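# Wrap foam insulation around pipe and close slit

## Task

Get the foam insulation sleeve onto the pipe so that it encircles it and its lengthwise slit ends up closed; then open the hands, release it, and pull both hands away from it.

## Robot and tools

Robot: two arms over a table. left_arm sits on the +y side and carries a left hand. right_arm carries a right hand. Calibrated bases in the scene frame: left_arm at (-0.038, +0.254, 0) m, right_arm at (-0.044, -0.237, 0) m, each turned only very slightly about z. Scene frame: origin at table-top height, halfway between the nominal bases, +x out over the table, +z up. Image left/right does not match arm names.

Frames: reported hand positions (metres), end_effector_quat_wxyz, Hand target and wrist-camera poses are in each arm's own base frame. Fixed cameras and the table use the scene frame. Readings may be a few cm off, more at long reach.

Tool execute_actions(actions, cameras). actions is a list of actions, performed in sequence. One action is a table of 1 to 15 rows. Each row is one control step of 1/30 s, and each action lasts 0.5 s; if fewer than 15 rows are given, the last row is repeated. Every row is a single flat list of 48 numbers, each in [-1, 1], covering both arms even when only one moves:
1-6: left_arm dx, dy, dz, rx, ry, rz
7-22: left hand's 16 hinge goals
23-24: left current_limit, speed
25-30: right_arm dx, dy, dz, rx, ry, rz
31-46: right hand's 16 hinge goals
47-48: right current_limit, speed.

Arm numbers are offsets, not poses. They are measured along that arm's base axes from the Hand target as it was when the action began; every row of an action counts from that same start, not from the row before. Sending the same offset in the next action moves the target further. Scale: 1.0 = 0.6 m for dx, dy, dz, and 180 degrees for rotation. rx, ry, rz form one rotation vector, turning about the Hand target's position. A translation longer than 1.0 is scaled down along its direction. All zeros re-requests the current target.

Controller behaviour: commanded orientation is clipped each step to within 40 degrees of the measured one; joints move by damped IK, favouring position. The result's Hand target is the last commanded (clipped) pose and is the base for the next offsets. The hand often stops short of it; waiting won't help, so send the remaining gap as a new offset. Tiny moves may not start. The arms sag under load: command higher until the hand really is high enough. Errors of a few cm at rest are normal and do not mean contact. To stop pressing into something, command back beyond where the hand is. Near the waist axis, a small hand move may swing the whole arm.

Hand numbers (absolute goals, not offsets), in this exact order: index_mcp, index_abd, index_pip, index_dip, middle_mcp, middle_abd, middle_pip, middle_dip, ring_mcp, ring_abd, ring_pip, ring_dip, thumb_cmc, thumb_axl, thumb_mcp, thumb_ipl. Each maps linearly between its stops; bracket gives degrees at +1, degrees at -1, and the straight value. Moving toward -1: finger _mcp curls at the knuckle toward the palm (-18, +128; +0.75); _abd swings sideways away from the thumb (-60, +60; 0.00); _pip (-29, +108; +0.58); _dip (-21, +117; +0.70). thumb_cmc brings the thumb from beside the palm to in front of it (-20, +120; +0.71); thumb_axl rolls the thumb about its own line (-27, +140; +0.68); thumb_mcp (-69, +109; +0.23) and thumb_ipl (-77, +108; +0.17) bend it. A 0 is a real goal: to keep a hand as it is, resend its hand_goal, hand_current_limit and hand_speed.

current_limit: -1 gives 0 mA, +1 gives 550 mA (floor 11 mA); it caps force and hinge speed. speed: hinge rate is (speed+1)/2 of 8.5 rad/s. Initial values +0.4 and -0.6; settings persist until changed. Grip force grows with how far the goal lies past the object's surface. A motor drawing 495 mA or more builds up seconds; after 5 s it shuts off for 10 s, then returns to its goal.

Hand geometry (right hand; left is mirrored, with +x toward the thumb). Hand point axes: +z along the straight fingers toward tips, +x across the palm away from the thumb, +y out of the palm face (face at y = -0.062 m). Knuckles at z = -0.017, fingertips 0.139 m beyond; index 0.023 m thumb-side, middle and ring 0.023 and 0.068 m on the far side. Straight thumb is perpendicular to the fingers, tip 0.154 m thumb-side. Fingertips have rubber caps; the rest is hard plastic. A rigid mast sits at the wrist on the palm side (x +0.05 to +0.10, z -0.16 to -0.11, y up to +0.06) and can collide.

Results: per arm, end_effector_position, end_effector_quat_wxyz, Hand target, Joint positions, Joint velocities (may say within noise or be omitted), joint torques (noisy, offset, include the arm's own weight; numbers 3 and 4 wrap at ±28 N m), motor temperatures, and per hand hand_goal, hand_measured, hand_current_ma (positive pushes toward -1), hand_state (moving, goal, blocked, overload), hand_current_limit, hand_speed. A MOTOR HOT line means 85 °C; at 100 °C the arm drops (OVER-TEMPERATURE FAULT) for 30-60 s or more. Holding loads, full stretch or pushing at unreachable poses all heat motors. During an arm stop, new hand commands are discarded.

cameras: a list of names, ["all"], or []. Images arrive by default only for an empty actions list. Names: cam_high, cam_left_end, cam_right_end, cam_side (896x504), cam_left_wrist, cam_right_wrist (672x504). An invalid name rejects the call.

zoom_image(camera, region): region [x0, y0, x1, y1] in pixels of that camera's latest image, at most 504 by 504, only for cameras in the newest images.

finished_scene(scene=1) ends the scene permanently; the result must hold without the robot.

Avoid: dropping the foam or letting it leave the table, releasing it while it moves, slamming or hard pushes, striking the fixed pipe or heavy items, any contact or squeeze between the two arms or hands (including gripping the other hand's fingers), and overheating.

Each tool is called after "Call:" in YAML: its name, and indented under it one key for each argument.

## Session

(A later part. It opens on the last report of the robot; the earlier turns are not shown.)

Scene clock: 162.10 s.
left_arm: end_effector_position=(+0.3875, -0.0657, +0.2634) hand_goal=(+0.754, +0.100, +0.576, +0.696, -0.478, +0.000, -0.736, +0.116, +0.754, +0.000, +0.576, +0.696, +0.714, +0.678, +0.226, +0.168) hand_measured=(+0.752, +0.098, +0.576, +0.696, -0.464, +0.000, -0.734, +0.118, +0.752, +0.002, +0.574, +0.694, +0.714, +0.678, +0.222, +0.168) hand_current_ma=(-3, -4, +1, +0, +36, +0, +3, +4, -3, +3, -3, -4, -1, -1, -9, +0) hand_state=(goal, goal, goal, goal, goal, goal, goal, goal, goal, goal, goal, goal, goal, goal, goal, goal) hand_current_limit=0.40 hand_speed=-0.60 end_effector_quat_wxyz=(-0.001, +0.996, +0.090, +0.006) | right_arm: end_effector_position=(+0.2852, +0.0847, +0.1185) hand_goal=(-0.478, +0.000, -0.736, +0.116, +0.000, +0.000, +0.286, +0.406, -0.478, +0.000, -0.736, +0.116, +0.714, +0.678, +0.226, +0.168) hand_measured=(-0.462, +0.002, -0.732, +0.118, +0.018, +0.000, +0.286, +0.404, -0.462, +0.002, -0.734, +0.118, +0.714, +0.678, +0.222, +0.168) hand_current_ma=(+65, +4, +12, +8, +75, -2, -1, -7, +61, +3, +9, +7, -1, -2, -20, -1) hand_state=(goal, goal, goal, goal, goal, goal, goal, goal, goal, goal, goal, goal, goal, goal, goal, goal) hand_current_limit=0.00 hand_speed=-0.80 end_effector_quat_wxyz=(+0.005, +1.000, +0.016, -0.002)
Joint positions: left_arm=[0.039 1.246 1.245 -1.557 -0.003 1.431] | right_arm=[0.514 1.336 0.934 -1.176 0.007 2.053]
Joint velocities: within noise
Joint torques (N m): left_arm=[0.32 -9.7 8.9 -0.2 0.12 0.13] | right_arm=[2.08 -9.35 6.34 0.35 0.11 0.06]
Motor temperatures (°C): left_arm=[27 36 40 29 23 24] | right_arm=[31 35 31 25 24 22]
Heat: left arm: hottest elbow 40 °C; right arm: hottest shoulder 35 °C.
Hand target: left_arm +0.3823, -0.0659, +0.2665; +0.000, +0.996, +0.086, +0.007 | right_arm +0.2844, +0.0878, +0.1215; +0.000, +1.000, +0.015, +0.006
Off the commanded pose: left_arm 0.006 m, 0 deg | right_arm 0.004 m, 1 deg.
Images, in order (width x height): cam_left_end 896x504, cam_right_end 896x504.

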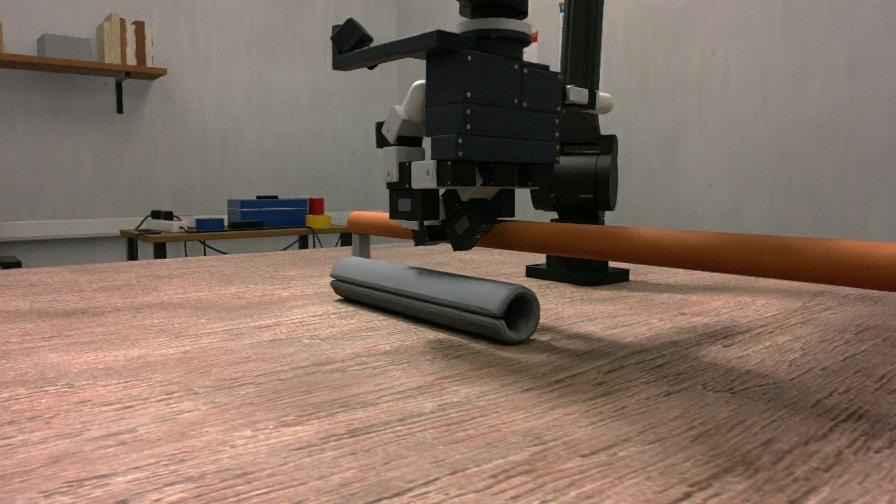

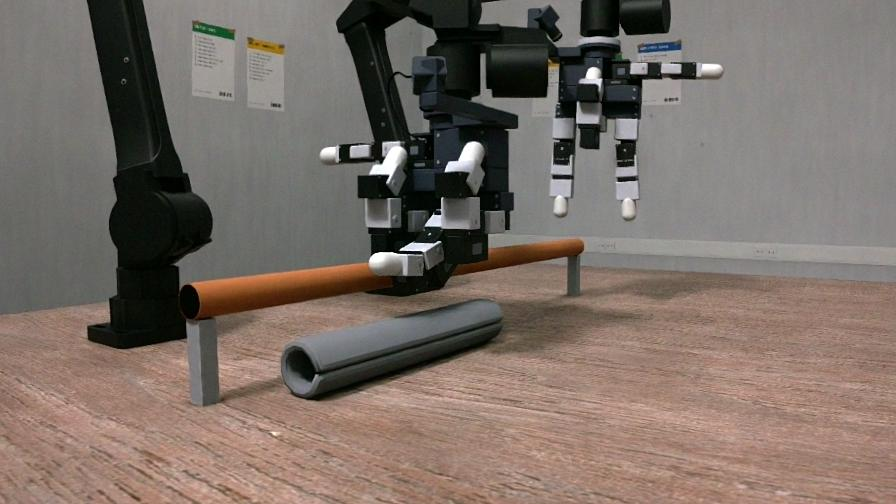

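Call:
execute_actions:
  actions: []
  cameras: ["cam_side", "cam_high"]

Call:
zoom_image:
  camera: "cam_side"
  region: [290, 235, 350, 290]

Call:
zoom_image:
  camera: "cam_side"
  region: [490, 235, 550, 290]

Call:
zoom_image:
  camera: "cam_high"
  region: [480, 180, 640, 340]

Scene clock: 162.77 s.
left_arm: end_effector_position=(+0.3875, -0.0657, +0.2634) hand_goal=(+0.754, +0.100, +0.576, +0.696, -0.478, +0.000, -0.736, +0.116, +0.754, +0.000, +0.576, +0.696, +0.714, +0.678, +0.226, +0.168) hand_measured=(+0.752, +0.098, +0.576, +0.696, -0.464, +0.000, -0.734, +0.118, +0.752, +0.002, +0.574, +0.694, +0.714, +0.678, +0.222, +0.168) hand_current_ma=(-3, -4, +1, +0, +36, +0, +3, +4, -3, +3, -3, -4, -1, -1, -9, +0) hand_state=(goal, goal, goal, goal, goal, goal, goal, goal, goal, goal, goal, goal, goal, goal, goal, goal) hand_current_limit=0.40 hand_speed=-0.60 end_effector_quat_wxyz=(-0.001, +0.996, +0.090, +0.006) | right_arm: end_effector_position=(+0.2852, +0.0847, +0.1185) hand_goal=(-0.478, +0.000, -0.736, +0.116, +0.000, +0.000, +0.286, +0.406, -0.478, +0.000, -0.736, +0.116, +0.714, +0.678, +0.226, +0.168) hand_measured=(-0.462, +0.002, -0.732, +0.118, +0.018, +0.000, +0.286, +0.404, -0.462, +0.002, -0.734, +0.118, +0.714, +0.678, +0.222, +0.168) hand_current_ma=(+65, +4, +12, +8, +75, -2, -1, -7, +61, +3, +9, +7, -1, -2, -20, -1) hand_state=(goal, goal, goal, goal, goal, goal, goal, goal, goal, goal, goal, goal, goal, goal, goal, goal) hand_current_limit=0.00 hand_speed=-0.80 end_effector_quat_wxyz=(+0.005, +1.000, +0.016, -0.002)
Joint positions: left_arm=[0.039 1.246 1.245 -1.557 -0.003 1.431] | right_arm=[0.514 1.336 0.934 -1.176 0.007 2.053]
Joint velocities: within noise
Joint torques (N m): left_arm=[0.32 -9.58 8.91 -0.14 0.15 0.1] | right_arm=[1.67 -9.47 6.31 0.44 0.11 0.06]
Motor temperatures (°C): left_arm=[27 36 40 29 23 24] | right_arm=[31 35 31 25 24 22]
Heat: left arm: hottest elbow 40 °C; right arm: hottest shoulder 35 °C.
Hand target: left_arm +0.3823, -0.0659, +0.2665; +0.000, +0.996, +0.086, +0.007 | right_arm +0.2844, +0.0878, +0.1215; +0.000, +1.000, +0.015, +0.006
Off the commanded pose: left_arm 0.006 m, 0 deg | right_arm 0.004 m, 1 deg.
Images, in order (width x height): cam_high 896x504, cam_side 896x504.

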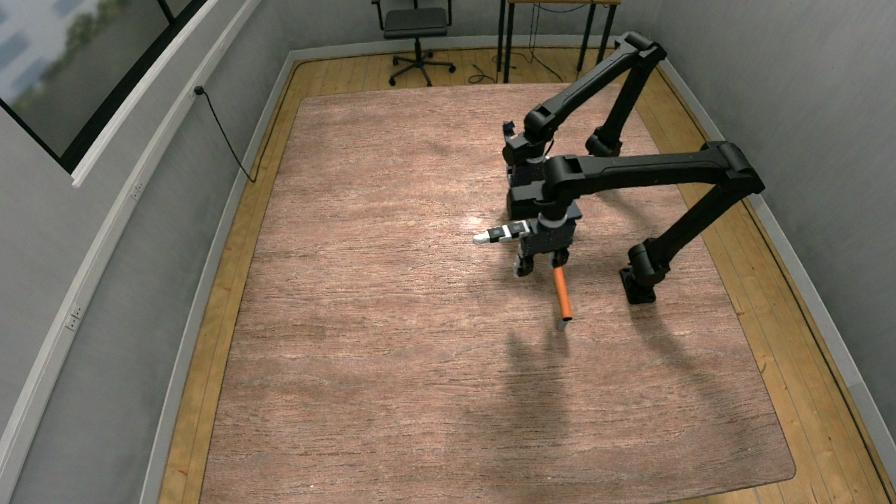

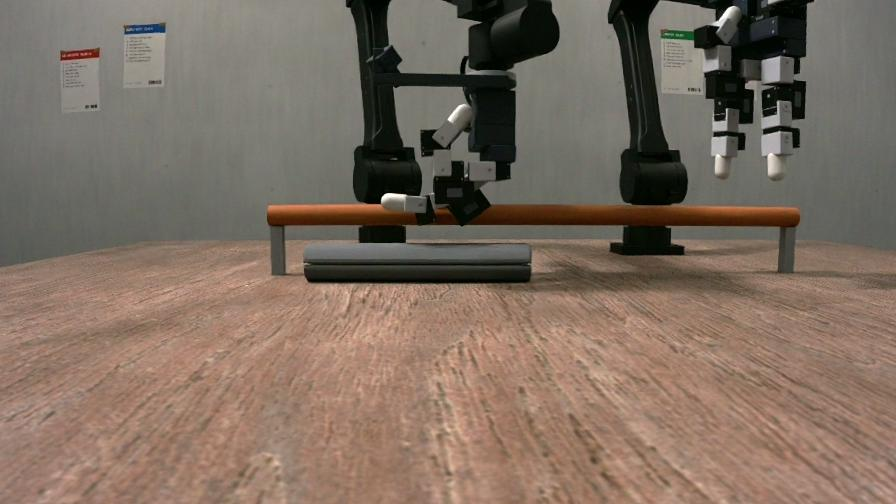

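Scaled by 8.400 from the camera's 896x504 image, which has a finer 1280x720 frame.

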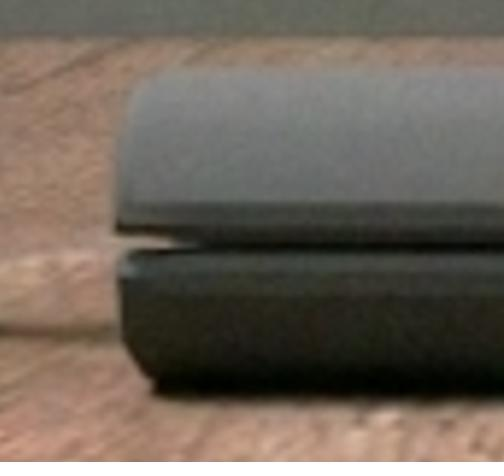

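Scaled by 8.400 from the camera's 896x504 image, which has a finer 1280x720 frame.

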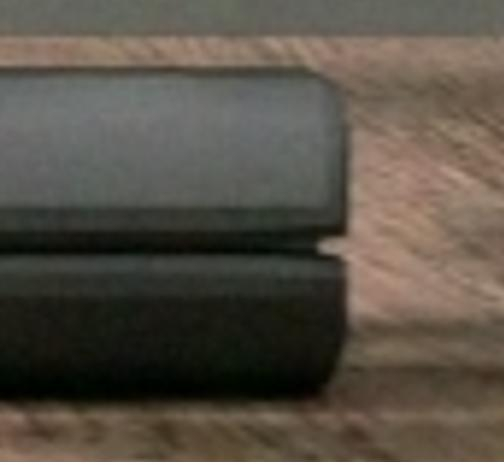

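Scaled by 3.150 from the camera's 896x504 image, which has a finer 1280x720 frame.

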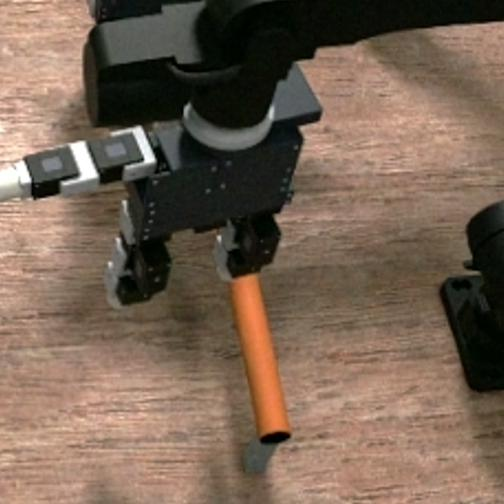

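Call:
execute_actions:
  actions:
    - [[0,0,0,0,0,0,0.754,0.1,0.576,0.696,-0.479,0,-0.737,0.116,0.754,0,0.576,0.696,0.714,0.678,0.226,0.168,0.4,-0.6,-0.0145,0,0.008,0,0,0,-0.479,0,-0.737,0.116,0.0,0,0.285,0.406,-0.479,0,-0.737,0.116,0.714,0.678,0.226,0.168,0.0,-0.8]]
  cameras: []

Scene clock: 165.37 s.
left_arm: end_effector_position=(+0.3875, -0.0657, +0.2634) hand_goal=(+0.754, +0.100, +0.576, +0.696, -0.478, +0.000, -0.736, +0.116, +0.754, +0.000, +0.576, +0.696, +0.714, +0.678, +0.226, +0.168) hand_measured=(+0.752, +0.098, +0.576, +0.696, -0.464, +0.000, -0.734, +0.118, +0.752, +0.002, +0.574, +0.694, +0.714, +0.678, +0.222, +0.168) hand_current_ma=(-3, -4, +1, +0, +36, +0, +3, +4, -3, +3, -3, -4, -1, -1, -9, +0) hand_state=(goal, goal, goal, goal, goal, goal, goal, goal, goal, goal, goal, goal, goal, goal, goal, goal) hand_current_limit=0.40 hand_speed=-0.60 end_effector_quat_wxyz=(-0.001, +0.996, +0.090, +0.006) | right_arm: end_effector_position=(+0.2797, +0.0864, +0.1216) hand_goal=(-0.478, +0.000, -0.736, +0.116, +0.000, +0.000, +0.286, +0.406, -0.478, +0.000, -0.736, +0.116, +0.714, +0.678, +0.226, +0.168) hand_measured=(-0.462, +0.002, -0.732, +0.118, +0.018, +0.000, +0.286, +0.404, -0.462, +0.002, -0.734, +0.118, +0.714, +0.678, +0.222, +0.168) hand_current_ma=(+65, +4, +12, +8, +74, -2, -1, -7, +61, +3, +9, +7, -1, -2, -20, -1) hand_state=(goal, goal, goal, goal, goal, goal, goal, goal, goal, goal, goal, goal, goal, goal, goal, goal) hand_current_limit=0.00 hand_speed=-0.80 end_effector_quat_wxyz=(+0.002, +1.000, +0.016, +0.004)
Joint positions: left_arm=[0.039 1.246 1.245 -1.557 -0.003 1.431] | right_arm=[0.526 1.313 0.924 -1.176 0.007 2.065]
Joint torques (N m): left_arm=[0.21 -9.52 8.91 -0.17 0.13 0.11] | right_arm=[1.73 -9.29 6.49 -0.1 0.12 0.02]
Heat: left arm: hottest elbow 40 °C; right arm: hottest shoulder 35 °C.
Hand target: left_arm +0.3823, -0.0659, +0.2665; +0.000, +0.996, +0.086, +0.007 | right_arm +0.2758, +0.0878, +0.1263; +0.000, +1.000, +0.015, +0.006
Off the commanded pose: left_arm 0.006 m, 0 deg | right_arm 0.006 m, 0 deg.
No camera images: "cameras" was empty.

Call:
execute_actions:
  actions:
    - [[0,0,0,0,0,0,0.754,0.1,0.576,0.696,-0.479,0,-0.737,0.116,0.754,0,0.576,0.696,0.714,0.678,0.226,0.168,0.4,-0.6,0,0,0,0,0,0,-0.479,0,-0.737,0.116,0.479,0,0.285,0.406,-0.479,0,-0.737,0.116,0.714,0.678,0.226,0.168,0.2,-0.7]]
  cameras: ["cam_right_end", "cam_left_end"]

Call:
zoom_image:
  camera: "cam_right_end"
  region: [270, 240, 520, 410]

Scene clock: 166.30 s.
left_arm: end_effector_position=(+0.3875, -0.0657, +0.2634) hand_goal=(+0.754, +0.100, +0.576, +0.696, -0.478, +0.000, -0.736, +0.116, +0.754, +0.000, +0.576, +0.696, +0.714, +0.678, +0.226, +0.168) hand_measured=(+0.752, +0.098, +0.576, +0.696, -0.464, +0.000, -0.734, +0.118, +0.752, +0.002, +0.574, +0.694, +0.714, +0.678, +0.222, +0.168) hand_current_ma=(-3, -4, +1, +0, +36, +0, +3, +4, -3, +3, -3, -4, -1, -1, -9, +0) hand_state=(goal, goal, goal, goal, goal, goal, goal, goal, goal, goal, goal, goal, goal, goal, goal, goal) hand_current_limit=0.40 hand_speed=-0.60 end_effector_quat_wxyz=(-0.001, +0.996, +0.090, +0.006) | right_arm: end_effector_position=(+0.2790, +0.0854, +0.1250) hand_goal=(-0.478, +0.000, -0.736, +0.116, +0.480, +0.000, +0.286, +0.406, -0.478, +0.000, -0.736, +0.116, +0.714, +0.678, +0.226, +0.168) hand_measured=(-0.462, +0.002, -0.732, +0.118, +0.416, +0.000, +0.270, +0.404, -0.462, +0.002, -0.734, +0.118, +0.714, +0.678, +0.222, +0.168) hand_current_ma=(+65, +4, +12, +8, -293, -2, -57, -9, +61, +3, +9, +7, -1, -2, -20, -1) hand_state=(goal, goal, goal, goal, blocked, goal, goal, goal, goal, goal, goal, goal, goal, goal, goal, goal) hand_current_limit=0.20 hand_speed=-0.70 end_effector_quat_wxyz=(+0.002, +1.000, +0.015, +0.007)
Joint positions: left_arm=[0.039 1.246 1.245 -1.557 -0.003 1.431] | right_arm=[0.526 1.302 0.924 -1.181 0.01 2.066]
Joint torques (N m): left_arm=[0.38 -9.76 8.87 -0.16 0.11 0.15] | right_arm=[1.55 -8.06 6.53 0.09 0 0.04]
Heat: left arm: hottest elbow 40 °C; right arm: hottest shoulder 35 °C.
Hand target: left_arm +0.3823, -0.0659, +0.2665; +0.000, +0.996, +0.086, +0.007 | right_arm +0.2758, +0.0879, +0.1264; +0.000, +1.000, +0.015, +0.006
Off the commanded pose: left_arm 0.006 m, 0 deg | right_arm 0.004 m, 0 deg.
Images, in order (width x height): cam_left_end 896x504, cam_right_end 896x504.

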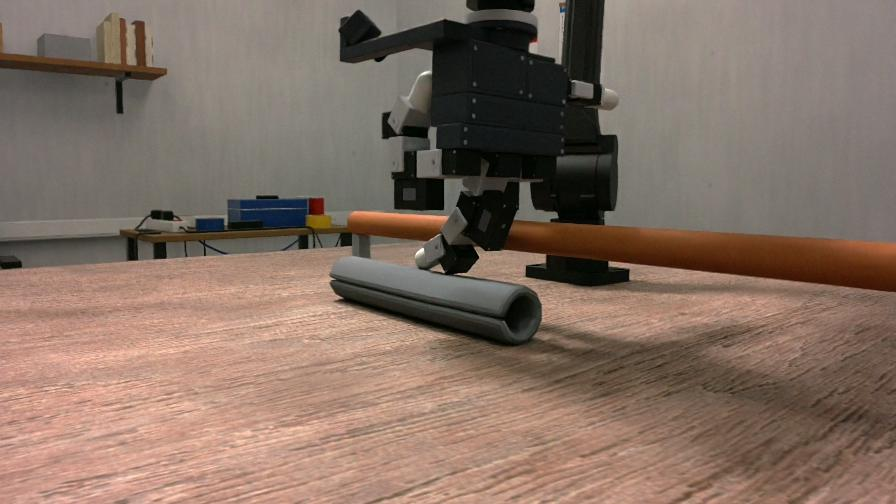

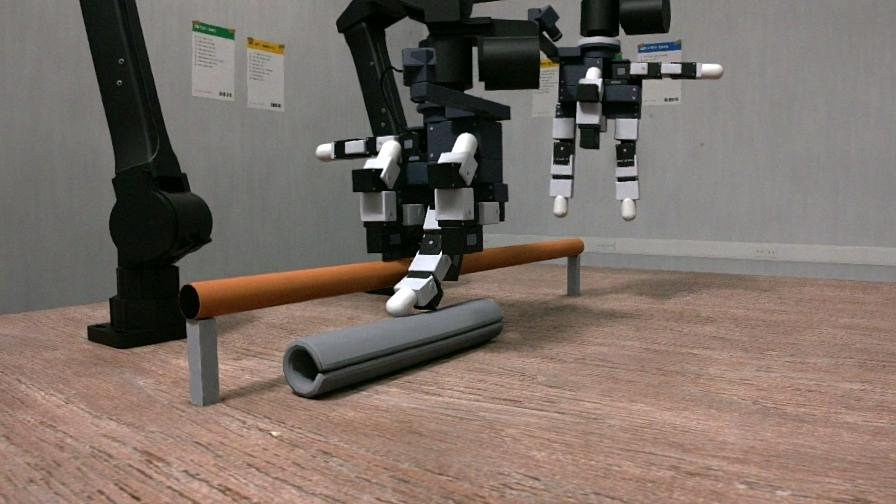

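Scaled by 2.016 from the camera's 896x504 image, which has a finer 1280x720 frame.

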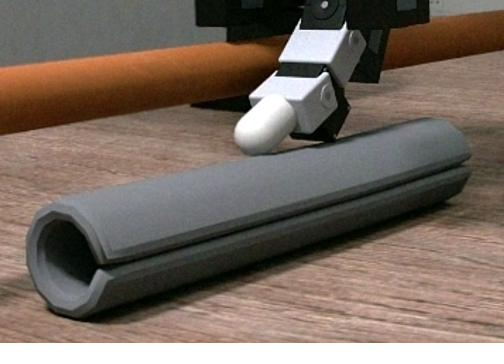

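Call:
execute_actions:
  actions:
    - [[0,0,0,0,0,0,0.754,0.1,0.576,0.696,-0.479,0,-0.737,0.116,0.754,0,0.576,0.696,0.714,0.678,0.226,0.168,0.4,-0.6,0.0167,0,0,0,0,0,-0.479,0,-0.737,0.116,0.479,0,0.285,0.406,-0.479,0,-0.737,0.116,0.714,0.678,0.226,0.168,0.2,-0.7]]
    - [[0,0,0,0,0,0,0.754,0.1,0.576,0.696,-0.479,0,-0.737,0.116,0.754,0,0.576,0.696,0.714,0.678,0.226,0.168,0.4,-0.6,0.0167,0,0,0,0,0,-0.479,0,-0.737,0.116,0.479,0,0.285,0.406,-0.479,0,-0.737,0.116,0.714,0.678,0.226,0.168,0.2,-0.7]]
    - [[0,0,0,0,0,0,0.754,0.1,0.576,0.696,-0.479,0,-0.737,0.116,0.754,0,0.576,0.696,0.714,0.678,0.226,0.168,0.4,-0.6,0.0167,0,0,0,0,0,-0.479,0,-0.737,0.116,0.479,0,0.285,0.406,-0.479,0,-0.737,0.116,0.714,0.678,0.226,0.168,0.2,-0.7]]
  cameras: ["cam_right_end"]

Call:
zoom_image:
  camera: "cam_right_end"
  region: [270, 240, 520, 410]

Scene clock: 168.27 s.
left_arm: end_effector_position=(+0.3875, -0.0657, +0.2634) hand_goal=(+0.754, +0.100, +0.576, +0.696, -0.478, +0.000, -0.736, +0.116, +0.754, +0.000, +0.576, +0.696, +0.714, +0.678, +0.226, +0.168) hand_measured=(+0.752, +0.098, +0.576, +0.696, -0.464, +0.000, -0.734, +0.118, +0.752, +0.002, +0.574, +0.694, +0.714, +0.678, +0.222, +0.168) hand_current_ma=(-3, -4, +1, +0, +36, +0, +3, +4, -3, +3, -3, -4, -1, -1, -9, +0) hand_state=(goal, goal, goal, goal, goal, goal, goal, goal, goal, goal, goal, goal, goal, goal, goal, goal) hand_current_limit=0.40 hand_speed=-0.60 end_effector_quat_wxyz=(-0.001, +0.996, +0.090, +0.006) | right_arm: end_effector_position=(+0.2948, +0.0843, +0.1257) hand_goal=(-0.478, +0.000, -0.736, +0.116, +0.480, +0.000, +0.286, +0.406, -0.478, +0.000, -0.736, +0.116, +0.714, +0.678, +0.226, +0.168) hand_measured=(-0.462, +0.002, -0.732, +0.118, +0.418, -0.002, +0.268, +0.398, -0.462, +0.002, -0.734, +0.118, +0.714, +0.678, +0.222, +0.168) hand_current_ma=(+65, +4, +12, +8, -278, -3, -72, -26, +61, +3, +9, +7, -1, -2, -20, -1) hand_state=(goal, goal, goal, goal, blocked, goal, goal, goal, goal, goal, goal, goal, goal, goal, goal, goal) hand_current_limit=0.20 hand_speed=-0.70 end_effector_quat_wxyz=(+0.002, +1.000, +0.015, +0.007)
Joint positions: left_arm=[0.039 1.246 1.245 -1.557 -0.003 1.431] | right_arm=[0.501 1.338 0.959 -1.181 0.01 2.042]
Joint torques (N m): left_arm=[0.21 -9.7 8.91 -0.14 0.14 0.13] | right_arm=[0.44 -6.18 8.99 0.21 -0.02 -0.1]
Heat: left arm: hottest elbow 40 °C; right arm: hottest shoulder 35 °C.
Hand target: left_arm +0.3823, -0.0659, +0.2665; +0.000, +0.996, +0.086, +0.007 | right_arm +0.3058, +0.0879, +0.1264; +0.000, +1.000, +0.015, +0.006
Off the commanded pose: left_arm 0.006 m, 0 deg | right_arm 0.012 m, 0 deg.
Images, in order (width x height): cam_right_end 896x504.

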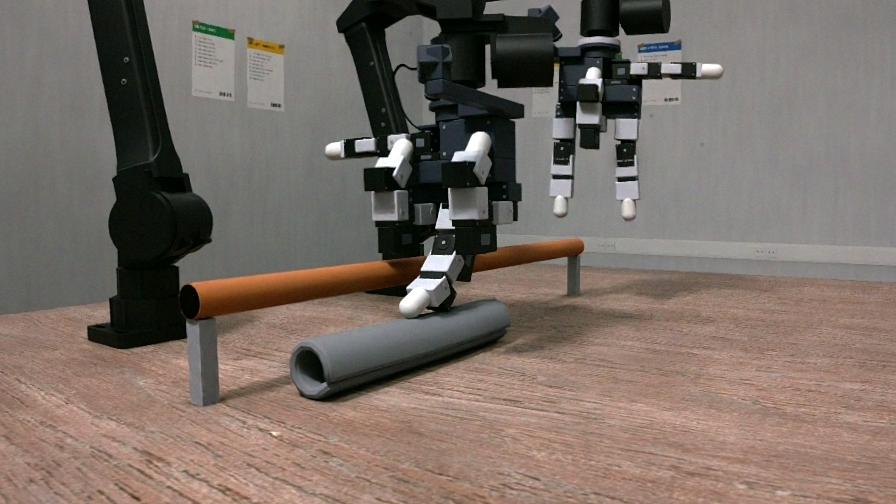

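Scaled by 2.016 from the camera's 896x504 image, which has a finer 1280x720 frame.

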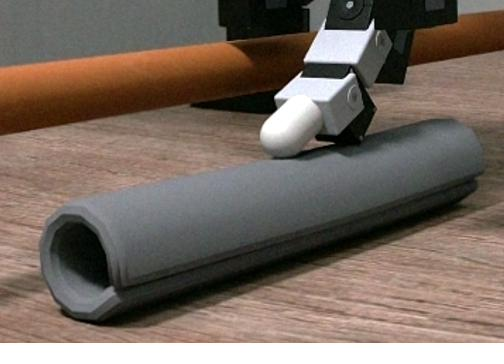

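Call:
execute_actions:
  actions:
    - [[0,0,0,0,0,0,0.754,0.1,0.576,0.696,-0.479,0,-0.737,0.116,0.754,0,0.576,0.696,0.714,0.678,0.226,0.168,0.4,-0.6,0.0167,0,0,0,0,0,-0.479,0,-0.737,0.116,0.479,0,0.285,0.406,-0.479,0,-0.737,0.116,0.714,0.678,0.226,0.168,0.2,-0.7]]
    - [[0,0,0,0,0,0,0.754,0.1,0.576,0.696,-0.479,0,-0.737,0.116,0.754,0,0.576,0.696,0.714,0.678,0.226,0.168,0.4,-0.6,0.0167,0,0,0,0,0,-0.479,0,-0.737,0.116,0.479,0,0.285,0.406,-0.479,0,-0.737,0.116,0.714,0.678,0.226,0.168,0.2,-0.7]]
    - [[0,0,0,0,0,0,0.754,0.1,0.576,0.696,-0.479,0,-0.737,0.116,0.754,0,0.576,0.696,0.714,0.678,0.226,0.168,0.4,-0.6,0.0167,0,0,0,0,0,-0.479,0,-0.737,0.116,0.479,0,0.285,0.406,-0.479,0,-0.737,0.116,0.714,0.678,0.226,0.168,0.2,-0.7]]
    - [[0,0,0,0,0,0,0.754,0.1,0.576,0.696,-0.479,0,-0.737,0.116,0.754,0,0.576,0.696,0.714,0.678,0.226,0.168,0.4,-0.6,-0.012,0,0,0,0,0,-0.479,0,-0.737,0.116,0.479,0,0.285,0.406,-0.479,0,-0.737,0.116,0.714,0.678,0.226,0.168,0.2,-0.7]]
  cameras: ["cam_right_end"]

Call:
zoom_image:
  camera: "cam_right_end"
  region: [270, 240, 520, 410]

Scene clock: 170.80 s.
left_arm: end_effector_position=(+0.3875, -0.0657, +0.2634) hand_goal=(+0.754, +0.100, +0.576, +0.696, -0.478, +0.000, -0.736, +0.116, +0.754, +0.000, +0.576, +0.696, +0.714, +0.678, +0.226, +0.168) hand_measured=(+0.752, +0.098, +0.576, +0.696, -0.464, +0.000, -0.734, +0.118, +0.752, +0.002, +0.574, +0.694, +0.714, +0.678, +0.222, +0.168) hand_current_ma=(-3, -4, +1, +0, +36, +0, +3, +4, -3, +3, -3, -4, -1, -1, -9, +0) hand_state=(goal, goal, goal, goal, goal, goal, goal, goal, goal, goal, goal, goal, goal, goal, goal, goal) hand_current_limit=0.40 hand_speed=-0.60 end_effector_quat_wxyz=(-0.001, +0.996, +0.090, +0.006) | right_arm: end_effector_position=(+0.3236, +0.0839, +0.1250) hand_goal=(-0.478, +0.000, -0.736, +0.116, +0.480, +0.000, +0.286, +0.406, -0.478, +0.000, -0.736, +0.116, +0.714, +0.678, +0.226, +0.168) hand_measured=(-0.462, +0.002, -0.732, +0.118, +0.434, +0.002, +0.266, +0.398, -0.462, +0.002, -0.734, +0.118, +0.714, +0.678, +0.222, +0.168) hand_current_ma=(+65, +4, +12, +8, -200, +3, -78, -29, +61, +3, +9, +7, -1, -2, -20, -1) hand_state=(goal, goal, goal, goal, blocked, goal, blocked, goal, goal, goal, goal, goal, goal, goal, goal, goal) hand_current_limit=0.20 hand_speed=-0.70 end_effector_quat_wxyz=(+0.003, +1.000, +0.015, +0.005)
Joint positions: left_arm=[0.039 1.246 1.245 -1.557 -0.003 1.431] | right_arm=[0.464 1.409 1.025 -1.181 0.01 2.005]
Joint torques (N m): left_arm=[0.5 -9.58 8.91 -0.18 0.13 0.13] | right_arm=[1.2 -8.94 7.92 0.23 -0.02 -0.03]
Heat: left arm: hottest elbow 40 °C; right arm: hottest shoulder 35 °C.
Hand target: left_arm +0.3823, -0.0659, +0.2665; +0.000, +0.996, +0.086, +0.007 | right_arm +0.3286, +0.0879, +0.1263; +0.000, +1.000, +0.015, +0.006
Off the commanded pose: left_arm 0.006 m, 0 deg | right_arm 0.007 m, 0 deg.
Images, in order (width x height): cam_right_end 896x504.

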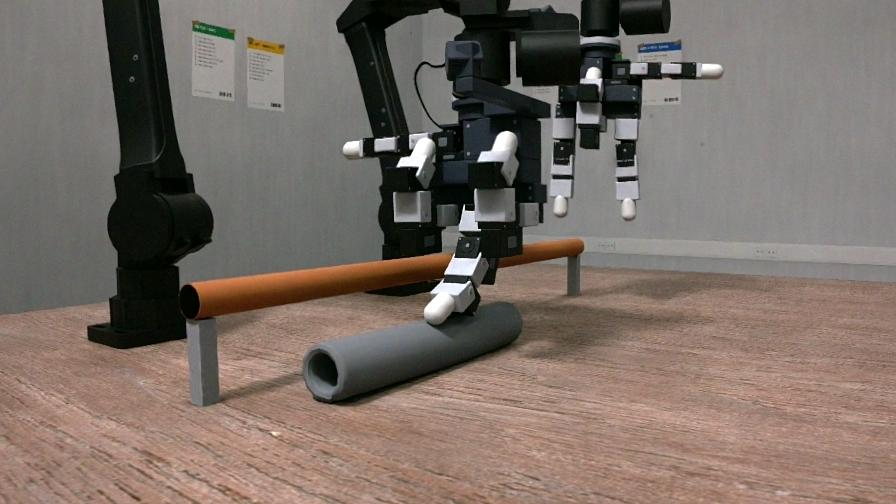

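Scaled by 2.016 from the camera's 896x504 image, which has a finer 1280x720 frame.

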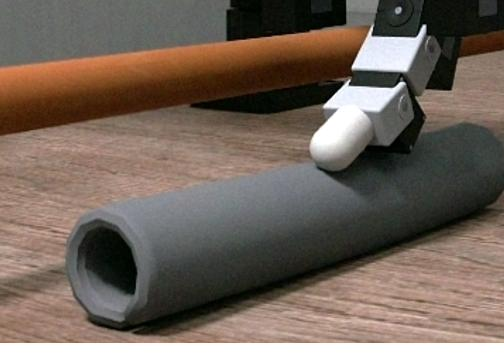

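Call:
execute_actions:
  actions:
    - [[0,0,0,0,0,0,0.754,0.1,0.576,0.696,-0.479,0,-0.737,0.116,0.754,0,0.576,0.696,0.714,0.678,0.226,0.168,0.4,-0.6,0,0,0,0,0,0,-0.479,0,-0.737,0.116,0.0,0,0.285,0.406,-0.479,0,-0.737,0.116,0.714,0.678,0.226,0.168,0.0,-0.7]]
    - [[0,0,0,0,0,0,0.754,0.1,0.576,0.696,-0.479,0,-0.737,0.116,0.754,0,0.576,0.696,0.714,0.678,0.226,0.168,0.4,-0.6,0,0,0.01,0,0,0,-0.479,0,-0.737,0.116,0.0,0,0.285,0.406,-0.479,0,-0.737,0.116,0.714,0.678,0.226,0.168,0.0,-0.7]]
  cameras: ["cam_right_end", "cam_side"]

Call:
zoom_image:
  camera: "cam_right_end"
  region: [280, 325, 360, 410]

Call:
zoom_image:
  camera: "cam_side"
  region: [290, 230, 550, 295]

Scene clock: 172.40 s.
left_arm: end_effector_position=(+0.3875, -0.0657, +0.2634) hand_goal=(+0.754, +0.100, +0.576, +0.696, -0.478, +0.000, -0.736, +0.116, +0.754, +0.000, +0.576, +0.696, +0.714, +0.678, +0.226, +0.168) hand_measured=(+0.752, +0.098, +0.576, +0.696, -0.464, +0.000, -0.734, +0.118, +0.752, +0.002, +0.574, +0.694, +0.714, +0.678, +0.222, +0.168) hand_current_ma=(-3, -4, +1, +0, +36, +0, +3, +4, -3, +3, -3, -4, -1, -1, -9, +0) hand_state=(goal, goal, goal, goal, goal, goal, goal, goal, goal, goal, goal, goal, goal, goal, goal, goal) hand_current_limit=0.40 hand_speed=-0.60 end_effector_quat_wxyz=(-0.001, +0.996, +0.090, +0.006) | right_arm: end_effector_position=(+0.3216, +0.0837, +0.1251) hand_goal=(-0.478, +0.000, -0.736, +0.116, +0.000, +0.000, +0.286, +0.406, -0.478, +0.000, -0.736, +0.116, +0.714, +0.678, +0.226, +0.168) hand_measured=(-0.462, +0.002, -0.732, +0.118, +0.018, +0.002, +0.286, +0.404, -0.462, +0.002, -0.734, +0.118, +0.714, +0.678, +0.222, +0.168) hand_current_ma=(+65, +4, +12, +8, +73, +4, -1, -8, +61, +3, +9, +7, -1, -2, -20, -1) hand_state=(goal, goal, goal, goal, goal, goal, goal, goal, goal, goal, goal, goal, goal, goal, goal, goal) hand_current_limit=0.00 hand_speed=-0.70 end_effector_quat_wxyz=(+0.003, +1.000, +0.015, +0.001)
Joint positions: left_arm=[0.039 1.246 1.245 -1.557 -0.003 1.431] | right_arm=[0.464 1.409 1.025 -1.189 0.006 2.005]
Joint torques (N m): left_arm=[0.26 -9.58 8.85 -0.17 0.13 0.12] | right_arm=[1.26 -9.41 8.72 -0.06 0.13 -0.04]
Heat: left arm: hottest elbow 40 °C; right arm: hottest shoulder 35 °C.
Hand target: left_arm +0.3823, -0.0659, +0.2665; +0.000, +0.996, +0.086, +0.007 | right_arm +0.3287, +0.0878, +0.1323; +0.000, +1.000, +0.015, +0.006
Off the commanded pose: left_arm 0.006 m, 0 deg | right_arm 0.011 m, 1 deg.
Images, in order (width x height): cam_right_end 896x504, cam_side 896x504.

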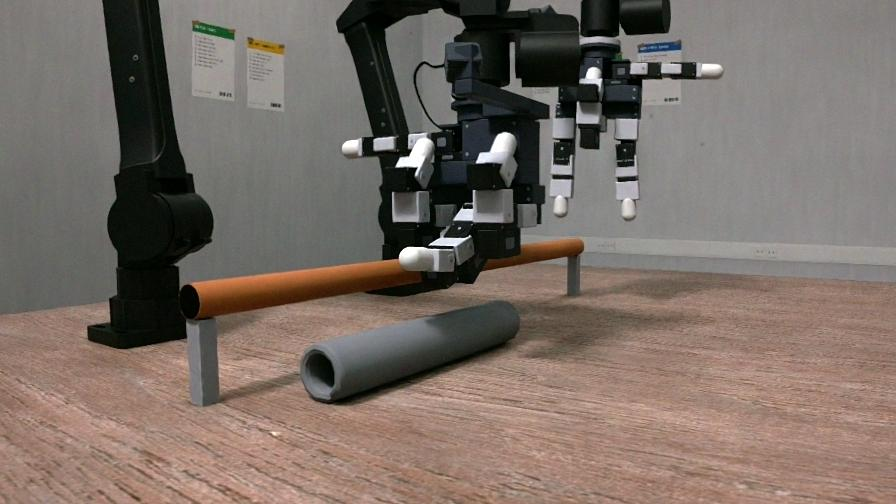

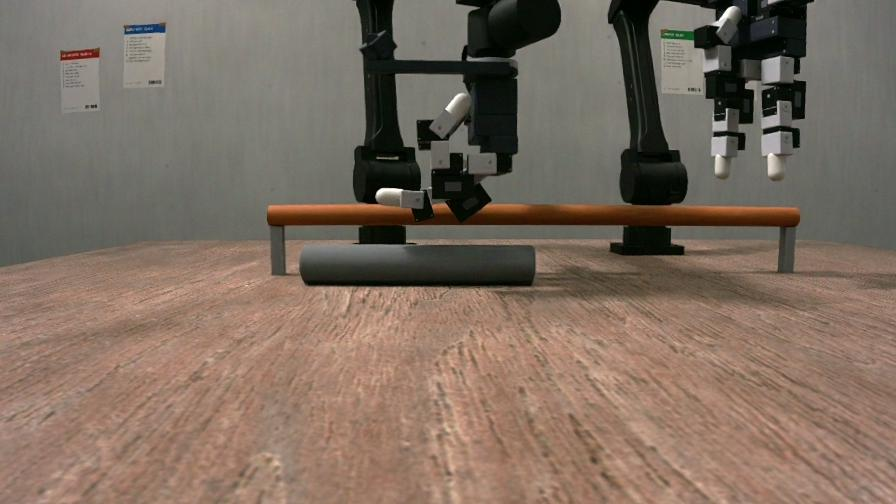

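Scaled by 5.929 from the camera's 896x504 image, which has a finer 1280x720 frame.

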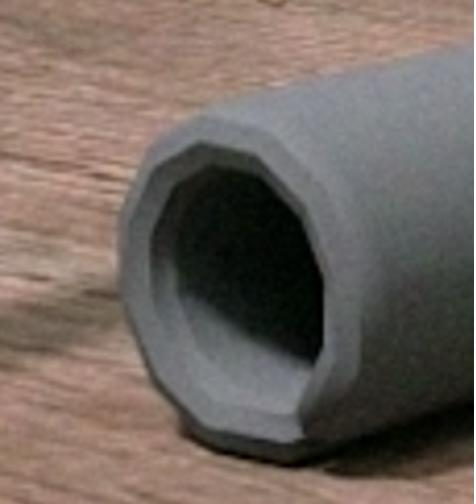

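Scaled by 1.938 from the camera's 896x504 image, which has a finer 1280x720 frame.

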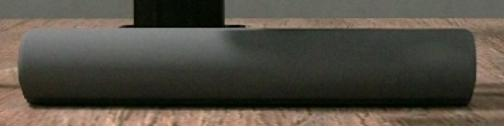

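Call:
execute_actions:
  actions:
    - [[0,0,0,0,0,0,0.754,0.1,0.576,0.696,-0.479,0,-0.737,0.116,0.754,0,0.576,0.696,0.714,0.678,0.226,0.168,0.4,-0.6,-0.0206,-0.0428,0.01,0,0,0,-0.479,0,-0.737,0.116,0.0,0,0.285,0.406,-0.479,0,-0.737,0.116,0.714,0.678,0.226,0.168,0.0,-0.7]]
    - [[0,0,0,0,0,0,0.754,0.1,0.576,0.696,-0.479,0,-0.737,0.116,0.754,0,0.576,0.696,0.714,0.678,0.226,0.168,0.4,-0.6,-0.0206,-0.0428,0,0,0,0,-0.479,0,-0.737,0.116,0.0,0,0.285,0.406,-0.479,0,-0.737,0.116,0.714,0.678,0.226,0.168,0.0,-0.7]]
    - [[0,0,0,0,0,0,0.754,0.1,0.576,0.696,-0.479,0,-0.737,0.116,0.754,0,0.576,0.696,0.714,0.678,0.226,0.168,0.4,-0.6,-0.0206,-0.0428,0,0,0,0,-0.479,0,-0.737,0.116,0.0,0,0.285,0.406,-0.479,0,-0.737,0.116,0.714,0.678,0.226,0.168,0.0,-0.7]]
  cameras: ["cam_right_end", "cam_side", "cam_left_end"]

Scene clock: 174.70 s.
left_arm: end_effector_position=(+0.3875, -0.0657, +0.2634) hand_goal=(+0.754, +0.100, +0.576, +0.696, -0.478, +0.000, -0.736, +0.116, +0.754, +0.000, +0.576, +0.696, +0.714, +0.678, +0.226, +0.168) hand_measured=(+0.752, +0.098, +0.576, +0.696, -0.464, +0.000, -0.734, +0.118, +0.752, +0.002, +0.574, +0.694, +0.714, +0.678, +0.222, +0.168) hand_current_ma=(-3, -4, +1, +0, +36, +0, +3, +4, -3, +3, -3, -4, -1, -1, -9, +0) hand_state=(goal, goal, goal, goal, goal, goal, goal, goal, goal, goal, goal, goal, goal, goal, goal, goal) hand_current_limit=0.40 hand_speed=-0.60 end_effector_quat_wxyz=(-0.001, +0.996, +0.090, +0.006) | right_arm: end_effector_position=(+0.2927, +0.0135, +0.1342) hand_goal=(-0.478, +0.000, -0.736, +0.116, +0.000, +0.000, +0.286, +0.406, -0.478, +0.000, -0.736, +0.116, +0.714, +0.678, +0.226, +0.168) hand_measured=(-0.462, +0.002, -0.732, +0.118, +0.016, +0.002, +0.286, +0.404, -0.462, +0.002, -0.734, +0.118, +0.714, +0.678, +0.222, +0.168) hand_current_ma=(+65, +4, +12, +8, +68, +3, +0, -7, +61, +3, +8, +7, +0, -2, -21, -1) hand_state=(goal, goal, goal, goal, goal, goal, goal, goal, goal, goal, goal, goal, goal, goal, goal, goal) hand_current_limit=0.00 hand_speed=-0.70 end_effector_quat_wxyz=(+0.001, +1.000, +0.014, +0.004)
Joint positions: left_arm=[0.039 1.246 1.245 -1.557 -0.003 1.431] | right_arm=[0.31 1.252 0.905 -1.218 0.004 1.854]
Joint torques (N m): left_arm=[0.09 -9.58 8.88 -0.18 0.13 0.11] | right_arm=[0.5 -8.23 6.75 -0.03 0.17 -0.11]
Heat: left arm: hottest elbow 40 °C; right arm: hottest shoulder 35 °C.
Hand target: left_arm +0.3823, -0.0659, +0.2665; +0.000, +0.996, +0.086, +0.007 | right_arm +0.2916, +0.0109, +0.1384; +0.000, +1.000, +0.015, +0.006
Off the commanded pose: left_arm 0.006 m, 0 deg | right_arm 0.005 m, 0 deg.
Images, in order (width x height): cam_left_end 896x504, cam_right_end 896x504, cam_side 896x504.

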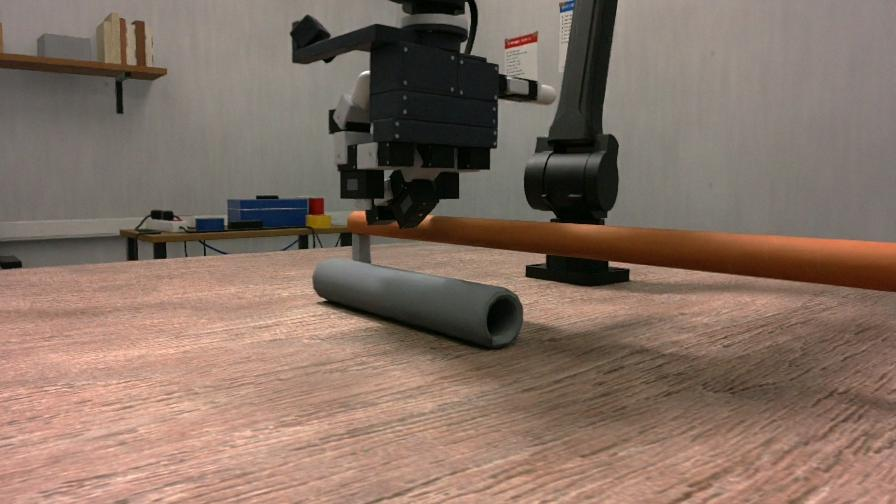

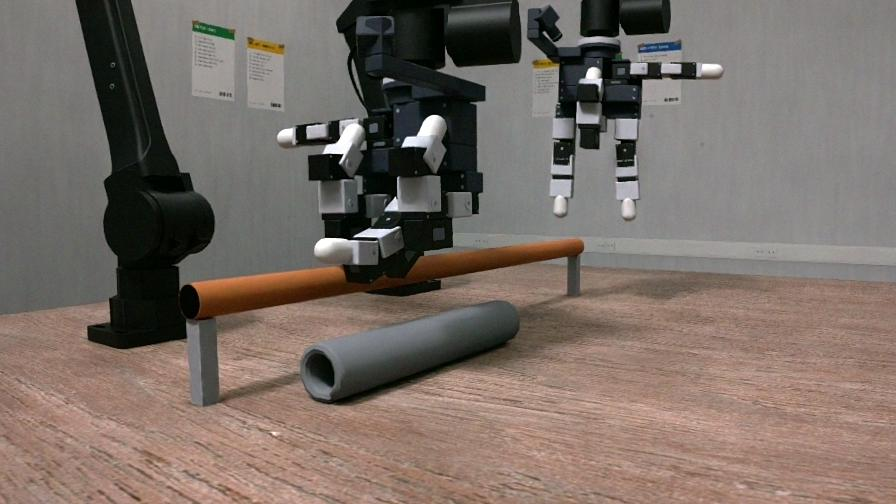

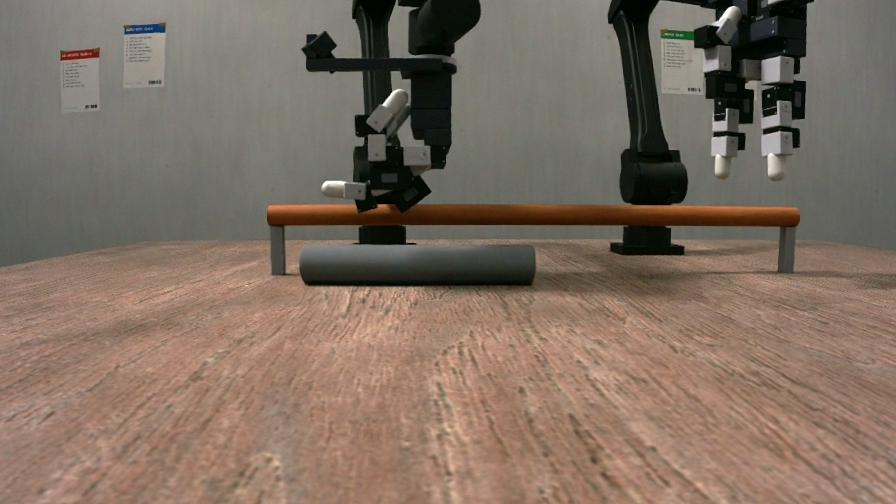

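Call:
execute_actions:
  actions:
    - [[0,0,0,0,0,0,0.754,0.1,0.576,0.696,-0.479,0,-0.737,0.116,0.754,0,0.576,0.696,0.714,0.678,0.226,0.168,0.4,-0.6,0,0,-0.0185,0,0,0,-0.479,0,-0.737,0.116,0.0,0,0.285,0.406,-0.479,0,-0.737,0.116,0.714,0.678,0.226,0.168,0.0,-0.7]]
    - [[0,0,0,0,0,0,0.754,0.1,0.576,0.696,-0.479,0,-0.737,0.116,0.754,0,0.576,0.696,0.714,0.678,0.226,0.168,0.4,-0.6,0,0,0,0,0,0,-0.479,0,-0.737,0.116,0.479,0,0.285,0.406,-0.479,0,-0.737,0.116,0.714,0.678,0.226,0.168,0.2,-0.75]]
  cameras: ["cam_right_end", "cam_side", "cam_left_end"]

Call:
zoom_image:
  camera: "cam_right_end"
  region: [270, 240, 520, 410]

Scene clock: 176.30 s.
left_arm: end_effector_position=(+0.3875, -0.0657, +0.2634) hand_goal=(+0.754, +0.100, +0.576, +0.696, -0.478, +0.000, -0.736, +0.116, +0.754, +0.000, +0.576, +0.696, +0.714, +0.678, +0.226, +0.168) hand_measured=(+0.752, +0.098, +0.576, +0.696, -0.464, +0.000, -0.734, +0.118, +0.752, +0.002, +0.574, +0.694, +0.714, +0.678, +0.222, +0.168) hand_current_ma=(-3, -4, +1, +0, +36, +0, +3, +4, -3, +3, -3, -4, -1, -1, -9, +0) hand_state=(goal, goal, goal, goal, goal, goal, goal, goal, goal, goal, goal, goal, goal, goal, goal, goal) hand_current_limit=0.40 hand_speed=-0.60 end_effector_quat_wxyz=(-0.001, +0.996, +0.090, +0.006) | right_arm: end_effector_position=(+0.2884, +0.0121, +0.1272) hand_goal=(-0.478, +0.000, -0.736, +0.116, +0.480, +0.000, +0.286, +0.406, -0.478, +0.000, -0.736, +0.116, +0.714, +0.678, +0.226, +0.168) hand_measured=(-0.462, +0.002, -0.732, +0.118, +0.480, +0.002, +0.286, +0.404, -0.462, +0.002, -0.734, +0.118, +0.714, +0.678, +0.222, +0.168) hand_current_ma=(+65, +4, +12, +8, +2, +3, +0, -7, +61, +3, +8, +7, +0, -2, -21, -1) hand_state=(goal, goal, goal, goal, goal, goal, goal, goal, goal, goal, goal, goal, goal, goal, goal, goal) hand_current_limit=0.20 hand_speed=-0.75 end_effector_quat_wxyz=(+0.002, +1.000, +0.014, +0.000)
Joint positions: left_arm=[0.039 1.246 1.245 -1.557 -0.003 1.431] | right_arm=[0.31 1.252 0.885 -1.205 0.004 1.852]
Joint torques (N m): left_arm=[0.26 -9.82 8.94 -0.16 0.14 0.13] | right_arm=[0.97 -7.41 6.69 0.66 0.14 -0.1]
Heat: left arm: hottest elbow 40 °C; right arm: hottest shoulder 35 °C.
Hand target: left_arm +0.3823, -0.0659, +0.2665; +0.000, +0.996, +0.086, +0.007 | right_arm +0.2917, +0.0109, +0.1273; +0.000, +1.000, +0.015, +0.006
Off the commanded pose: left_arm 0.006 m, 0 deg | right_arm 0.003 m, 1 deg.
Images, in order (width x height): cam_left_end 896x504, cam_right_end 896x504, cam_side 896x504.

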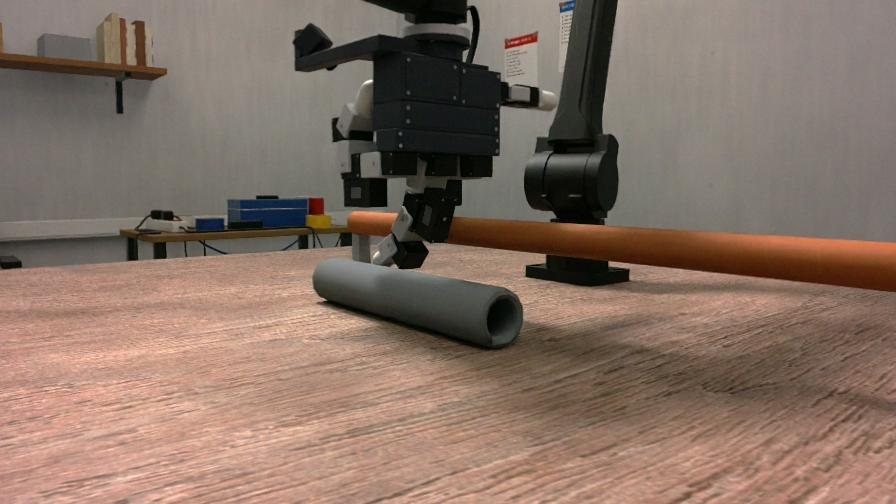

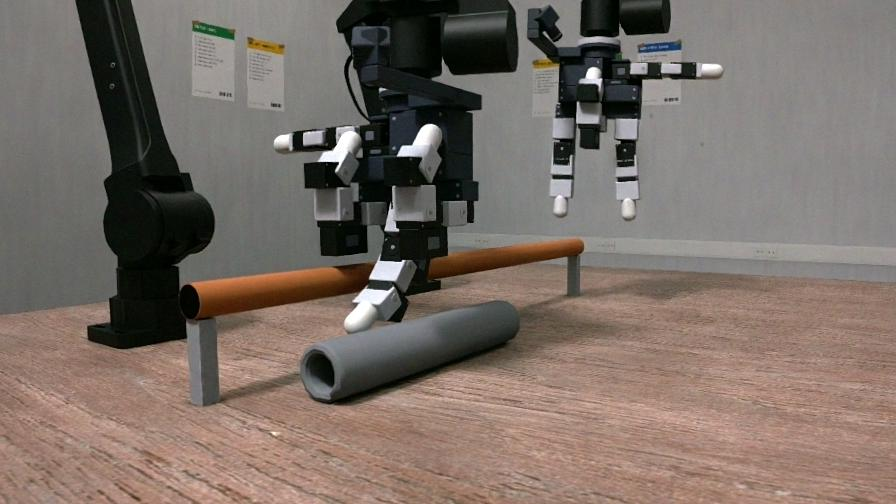

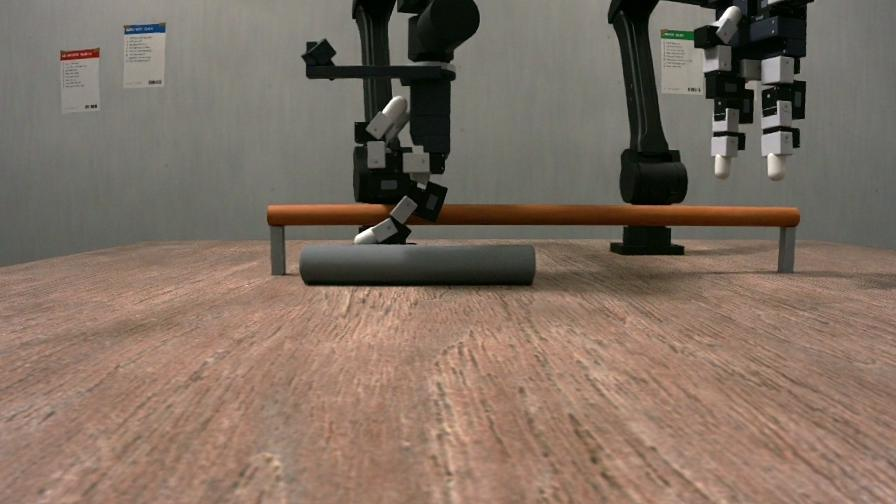

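Scaled by 2.016 from the camera's 896x504 image, which has a finer 1280x720 frame.

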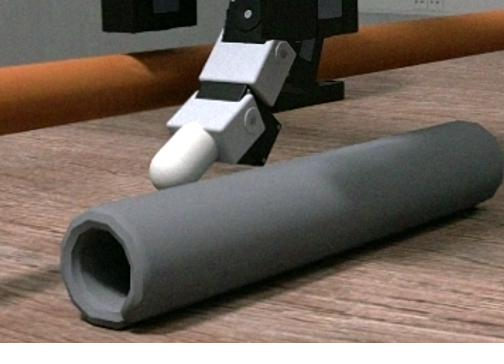

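Call:
execute_actions:
  actions:
    - [[0,0,0,0,0,0,0.754,0.1,0.576,0.696,-0.479,0,-0.737,0.116,0.754,0,0.576,0.696,0.714,0.678,0.226,0.168,0.4,-0.6,0,0,0,0,0,0,-0.479,0,-0.737,0.116,0.0,0,0.285,0.406,-0.479,0,-0.737,0.116,0.714,0.678,0.226,0.168,0.0,-0.7]]
    - [[0,0,0,0,0,0,0.754,0.1,0.576,0.696,-0.479,0,-0.737,0.116,0.754,0,0.576,0.696,0.714,0.678,0.226,0.168,0.4,-0.6,0.0155,0,-0.003,0,0,0,-0.479,0,-0.737,0.116,0.0,0,0.285,0.406,-0.479,0,-0.737,0.116,0.714,0.678,0.226,0.168,0.0,-0.75]]
  cameras: []

Scene clock: 177.87 s.
left_arm: end_effector_position=(+0.3875, -0.0657, +0.2634) hand_goal=(+0.754, +0.100, +0.576, +0.696, -0.478, +0.000, -0.736, +0.116, +0.754, +0.000, +0.576, +0.696, +0.714, +0.678, +0.226, +0.168) hand_measured=(+0.752, +0.098, +0.576, +0.696, -0.464, +0.000, -0.734, +0.118, +0.752, +0.002, +0.574, +0.694, +0.714, +0.678, +0.222, +0.168) hand_current_ma=(-3, -4, +1, +0, +36, +0, +3, +4, -3, +3, -3, -4, -1, -1, -9, +0) hand_state=(goal, goal, goal, goal, goal, goal, goal, goal, goal, goal, goal, goal, goal, goal, goal, goal) hand_current_limit=0.40 hand_speed=-0.60 end_effector_quat_wxyz=(-0.001, +0.996, +0.090, +0.006) | right_arm: end_effector_position=(+0.2912, +0.0107, +0.1245) hand_goal=(-0.478, +0.000, -0.736, +0.116, +0.000, +0.000, +0.286, +0.406, -0.478, +0.000, -0.736, +0.116, +0.714, +0.678, +0.226, +0.168) hand_measured=(-0.462, +0.002, -0.732, +0.118, +0.018, +0.002, +0.286, +0.404, -0.462, +0.002, -0.734, +0.118, +0.714, +0.678, +0.222, +0.168) hand_current_ma=(+65, +4, +12, +8, +73, +3, +0, -7, +61, +3, +8, +7, +0, -2, -21, -1) hand_state=(goal, goal, goal, goal, goal, goal, goal, goal, goal, goal, goal, goal, goal, goal, goal, goal) hand_current_limit=0.00 hand_speed=-0.75 end_effector_quat_wxyz=(+0.002, +1.000, +0.015, +0.000)
Joint positions: left_arm=[0.039 1.246 1.245 -1.557 -0.003 1.431] | right_arm=[0.304 1.26 0.885 -1.196 0.004 1.844]
Joint torques (N m): left_arm=[0.26 -9.7 8.83 -0.16 0.13 0.12] | right_arm=[0.56 -6.12 8.01 0.62 0.15 -0.12]
Heat: left arm: hottest elbow 40 °C; right arm: hottest shoulder 35 °C.
Hand target: left_arm +0.3823, -0.0659, +0.2665; +0.000, +0.996, +0.086, +0.007 | right_arm +0.3010, +0.0109, +0.1254; +0.000, +1.000, +0.015, +0.006
Off the commanded pose: left_arm 0.006 m, 0 deg | right_arm 0.010 m, 1 deg.
No camera images: "cameras" was empty.


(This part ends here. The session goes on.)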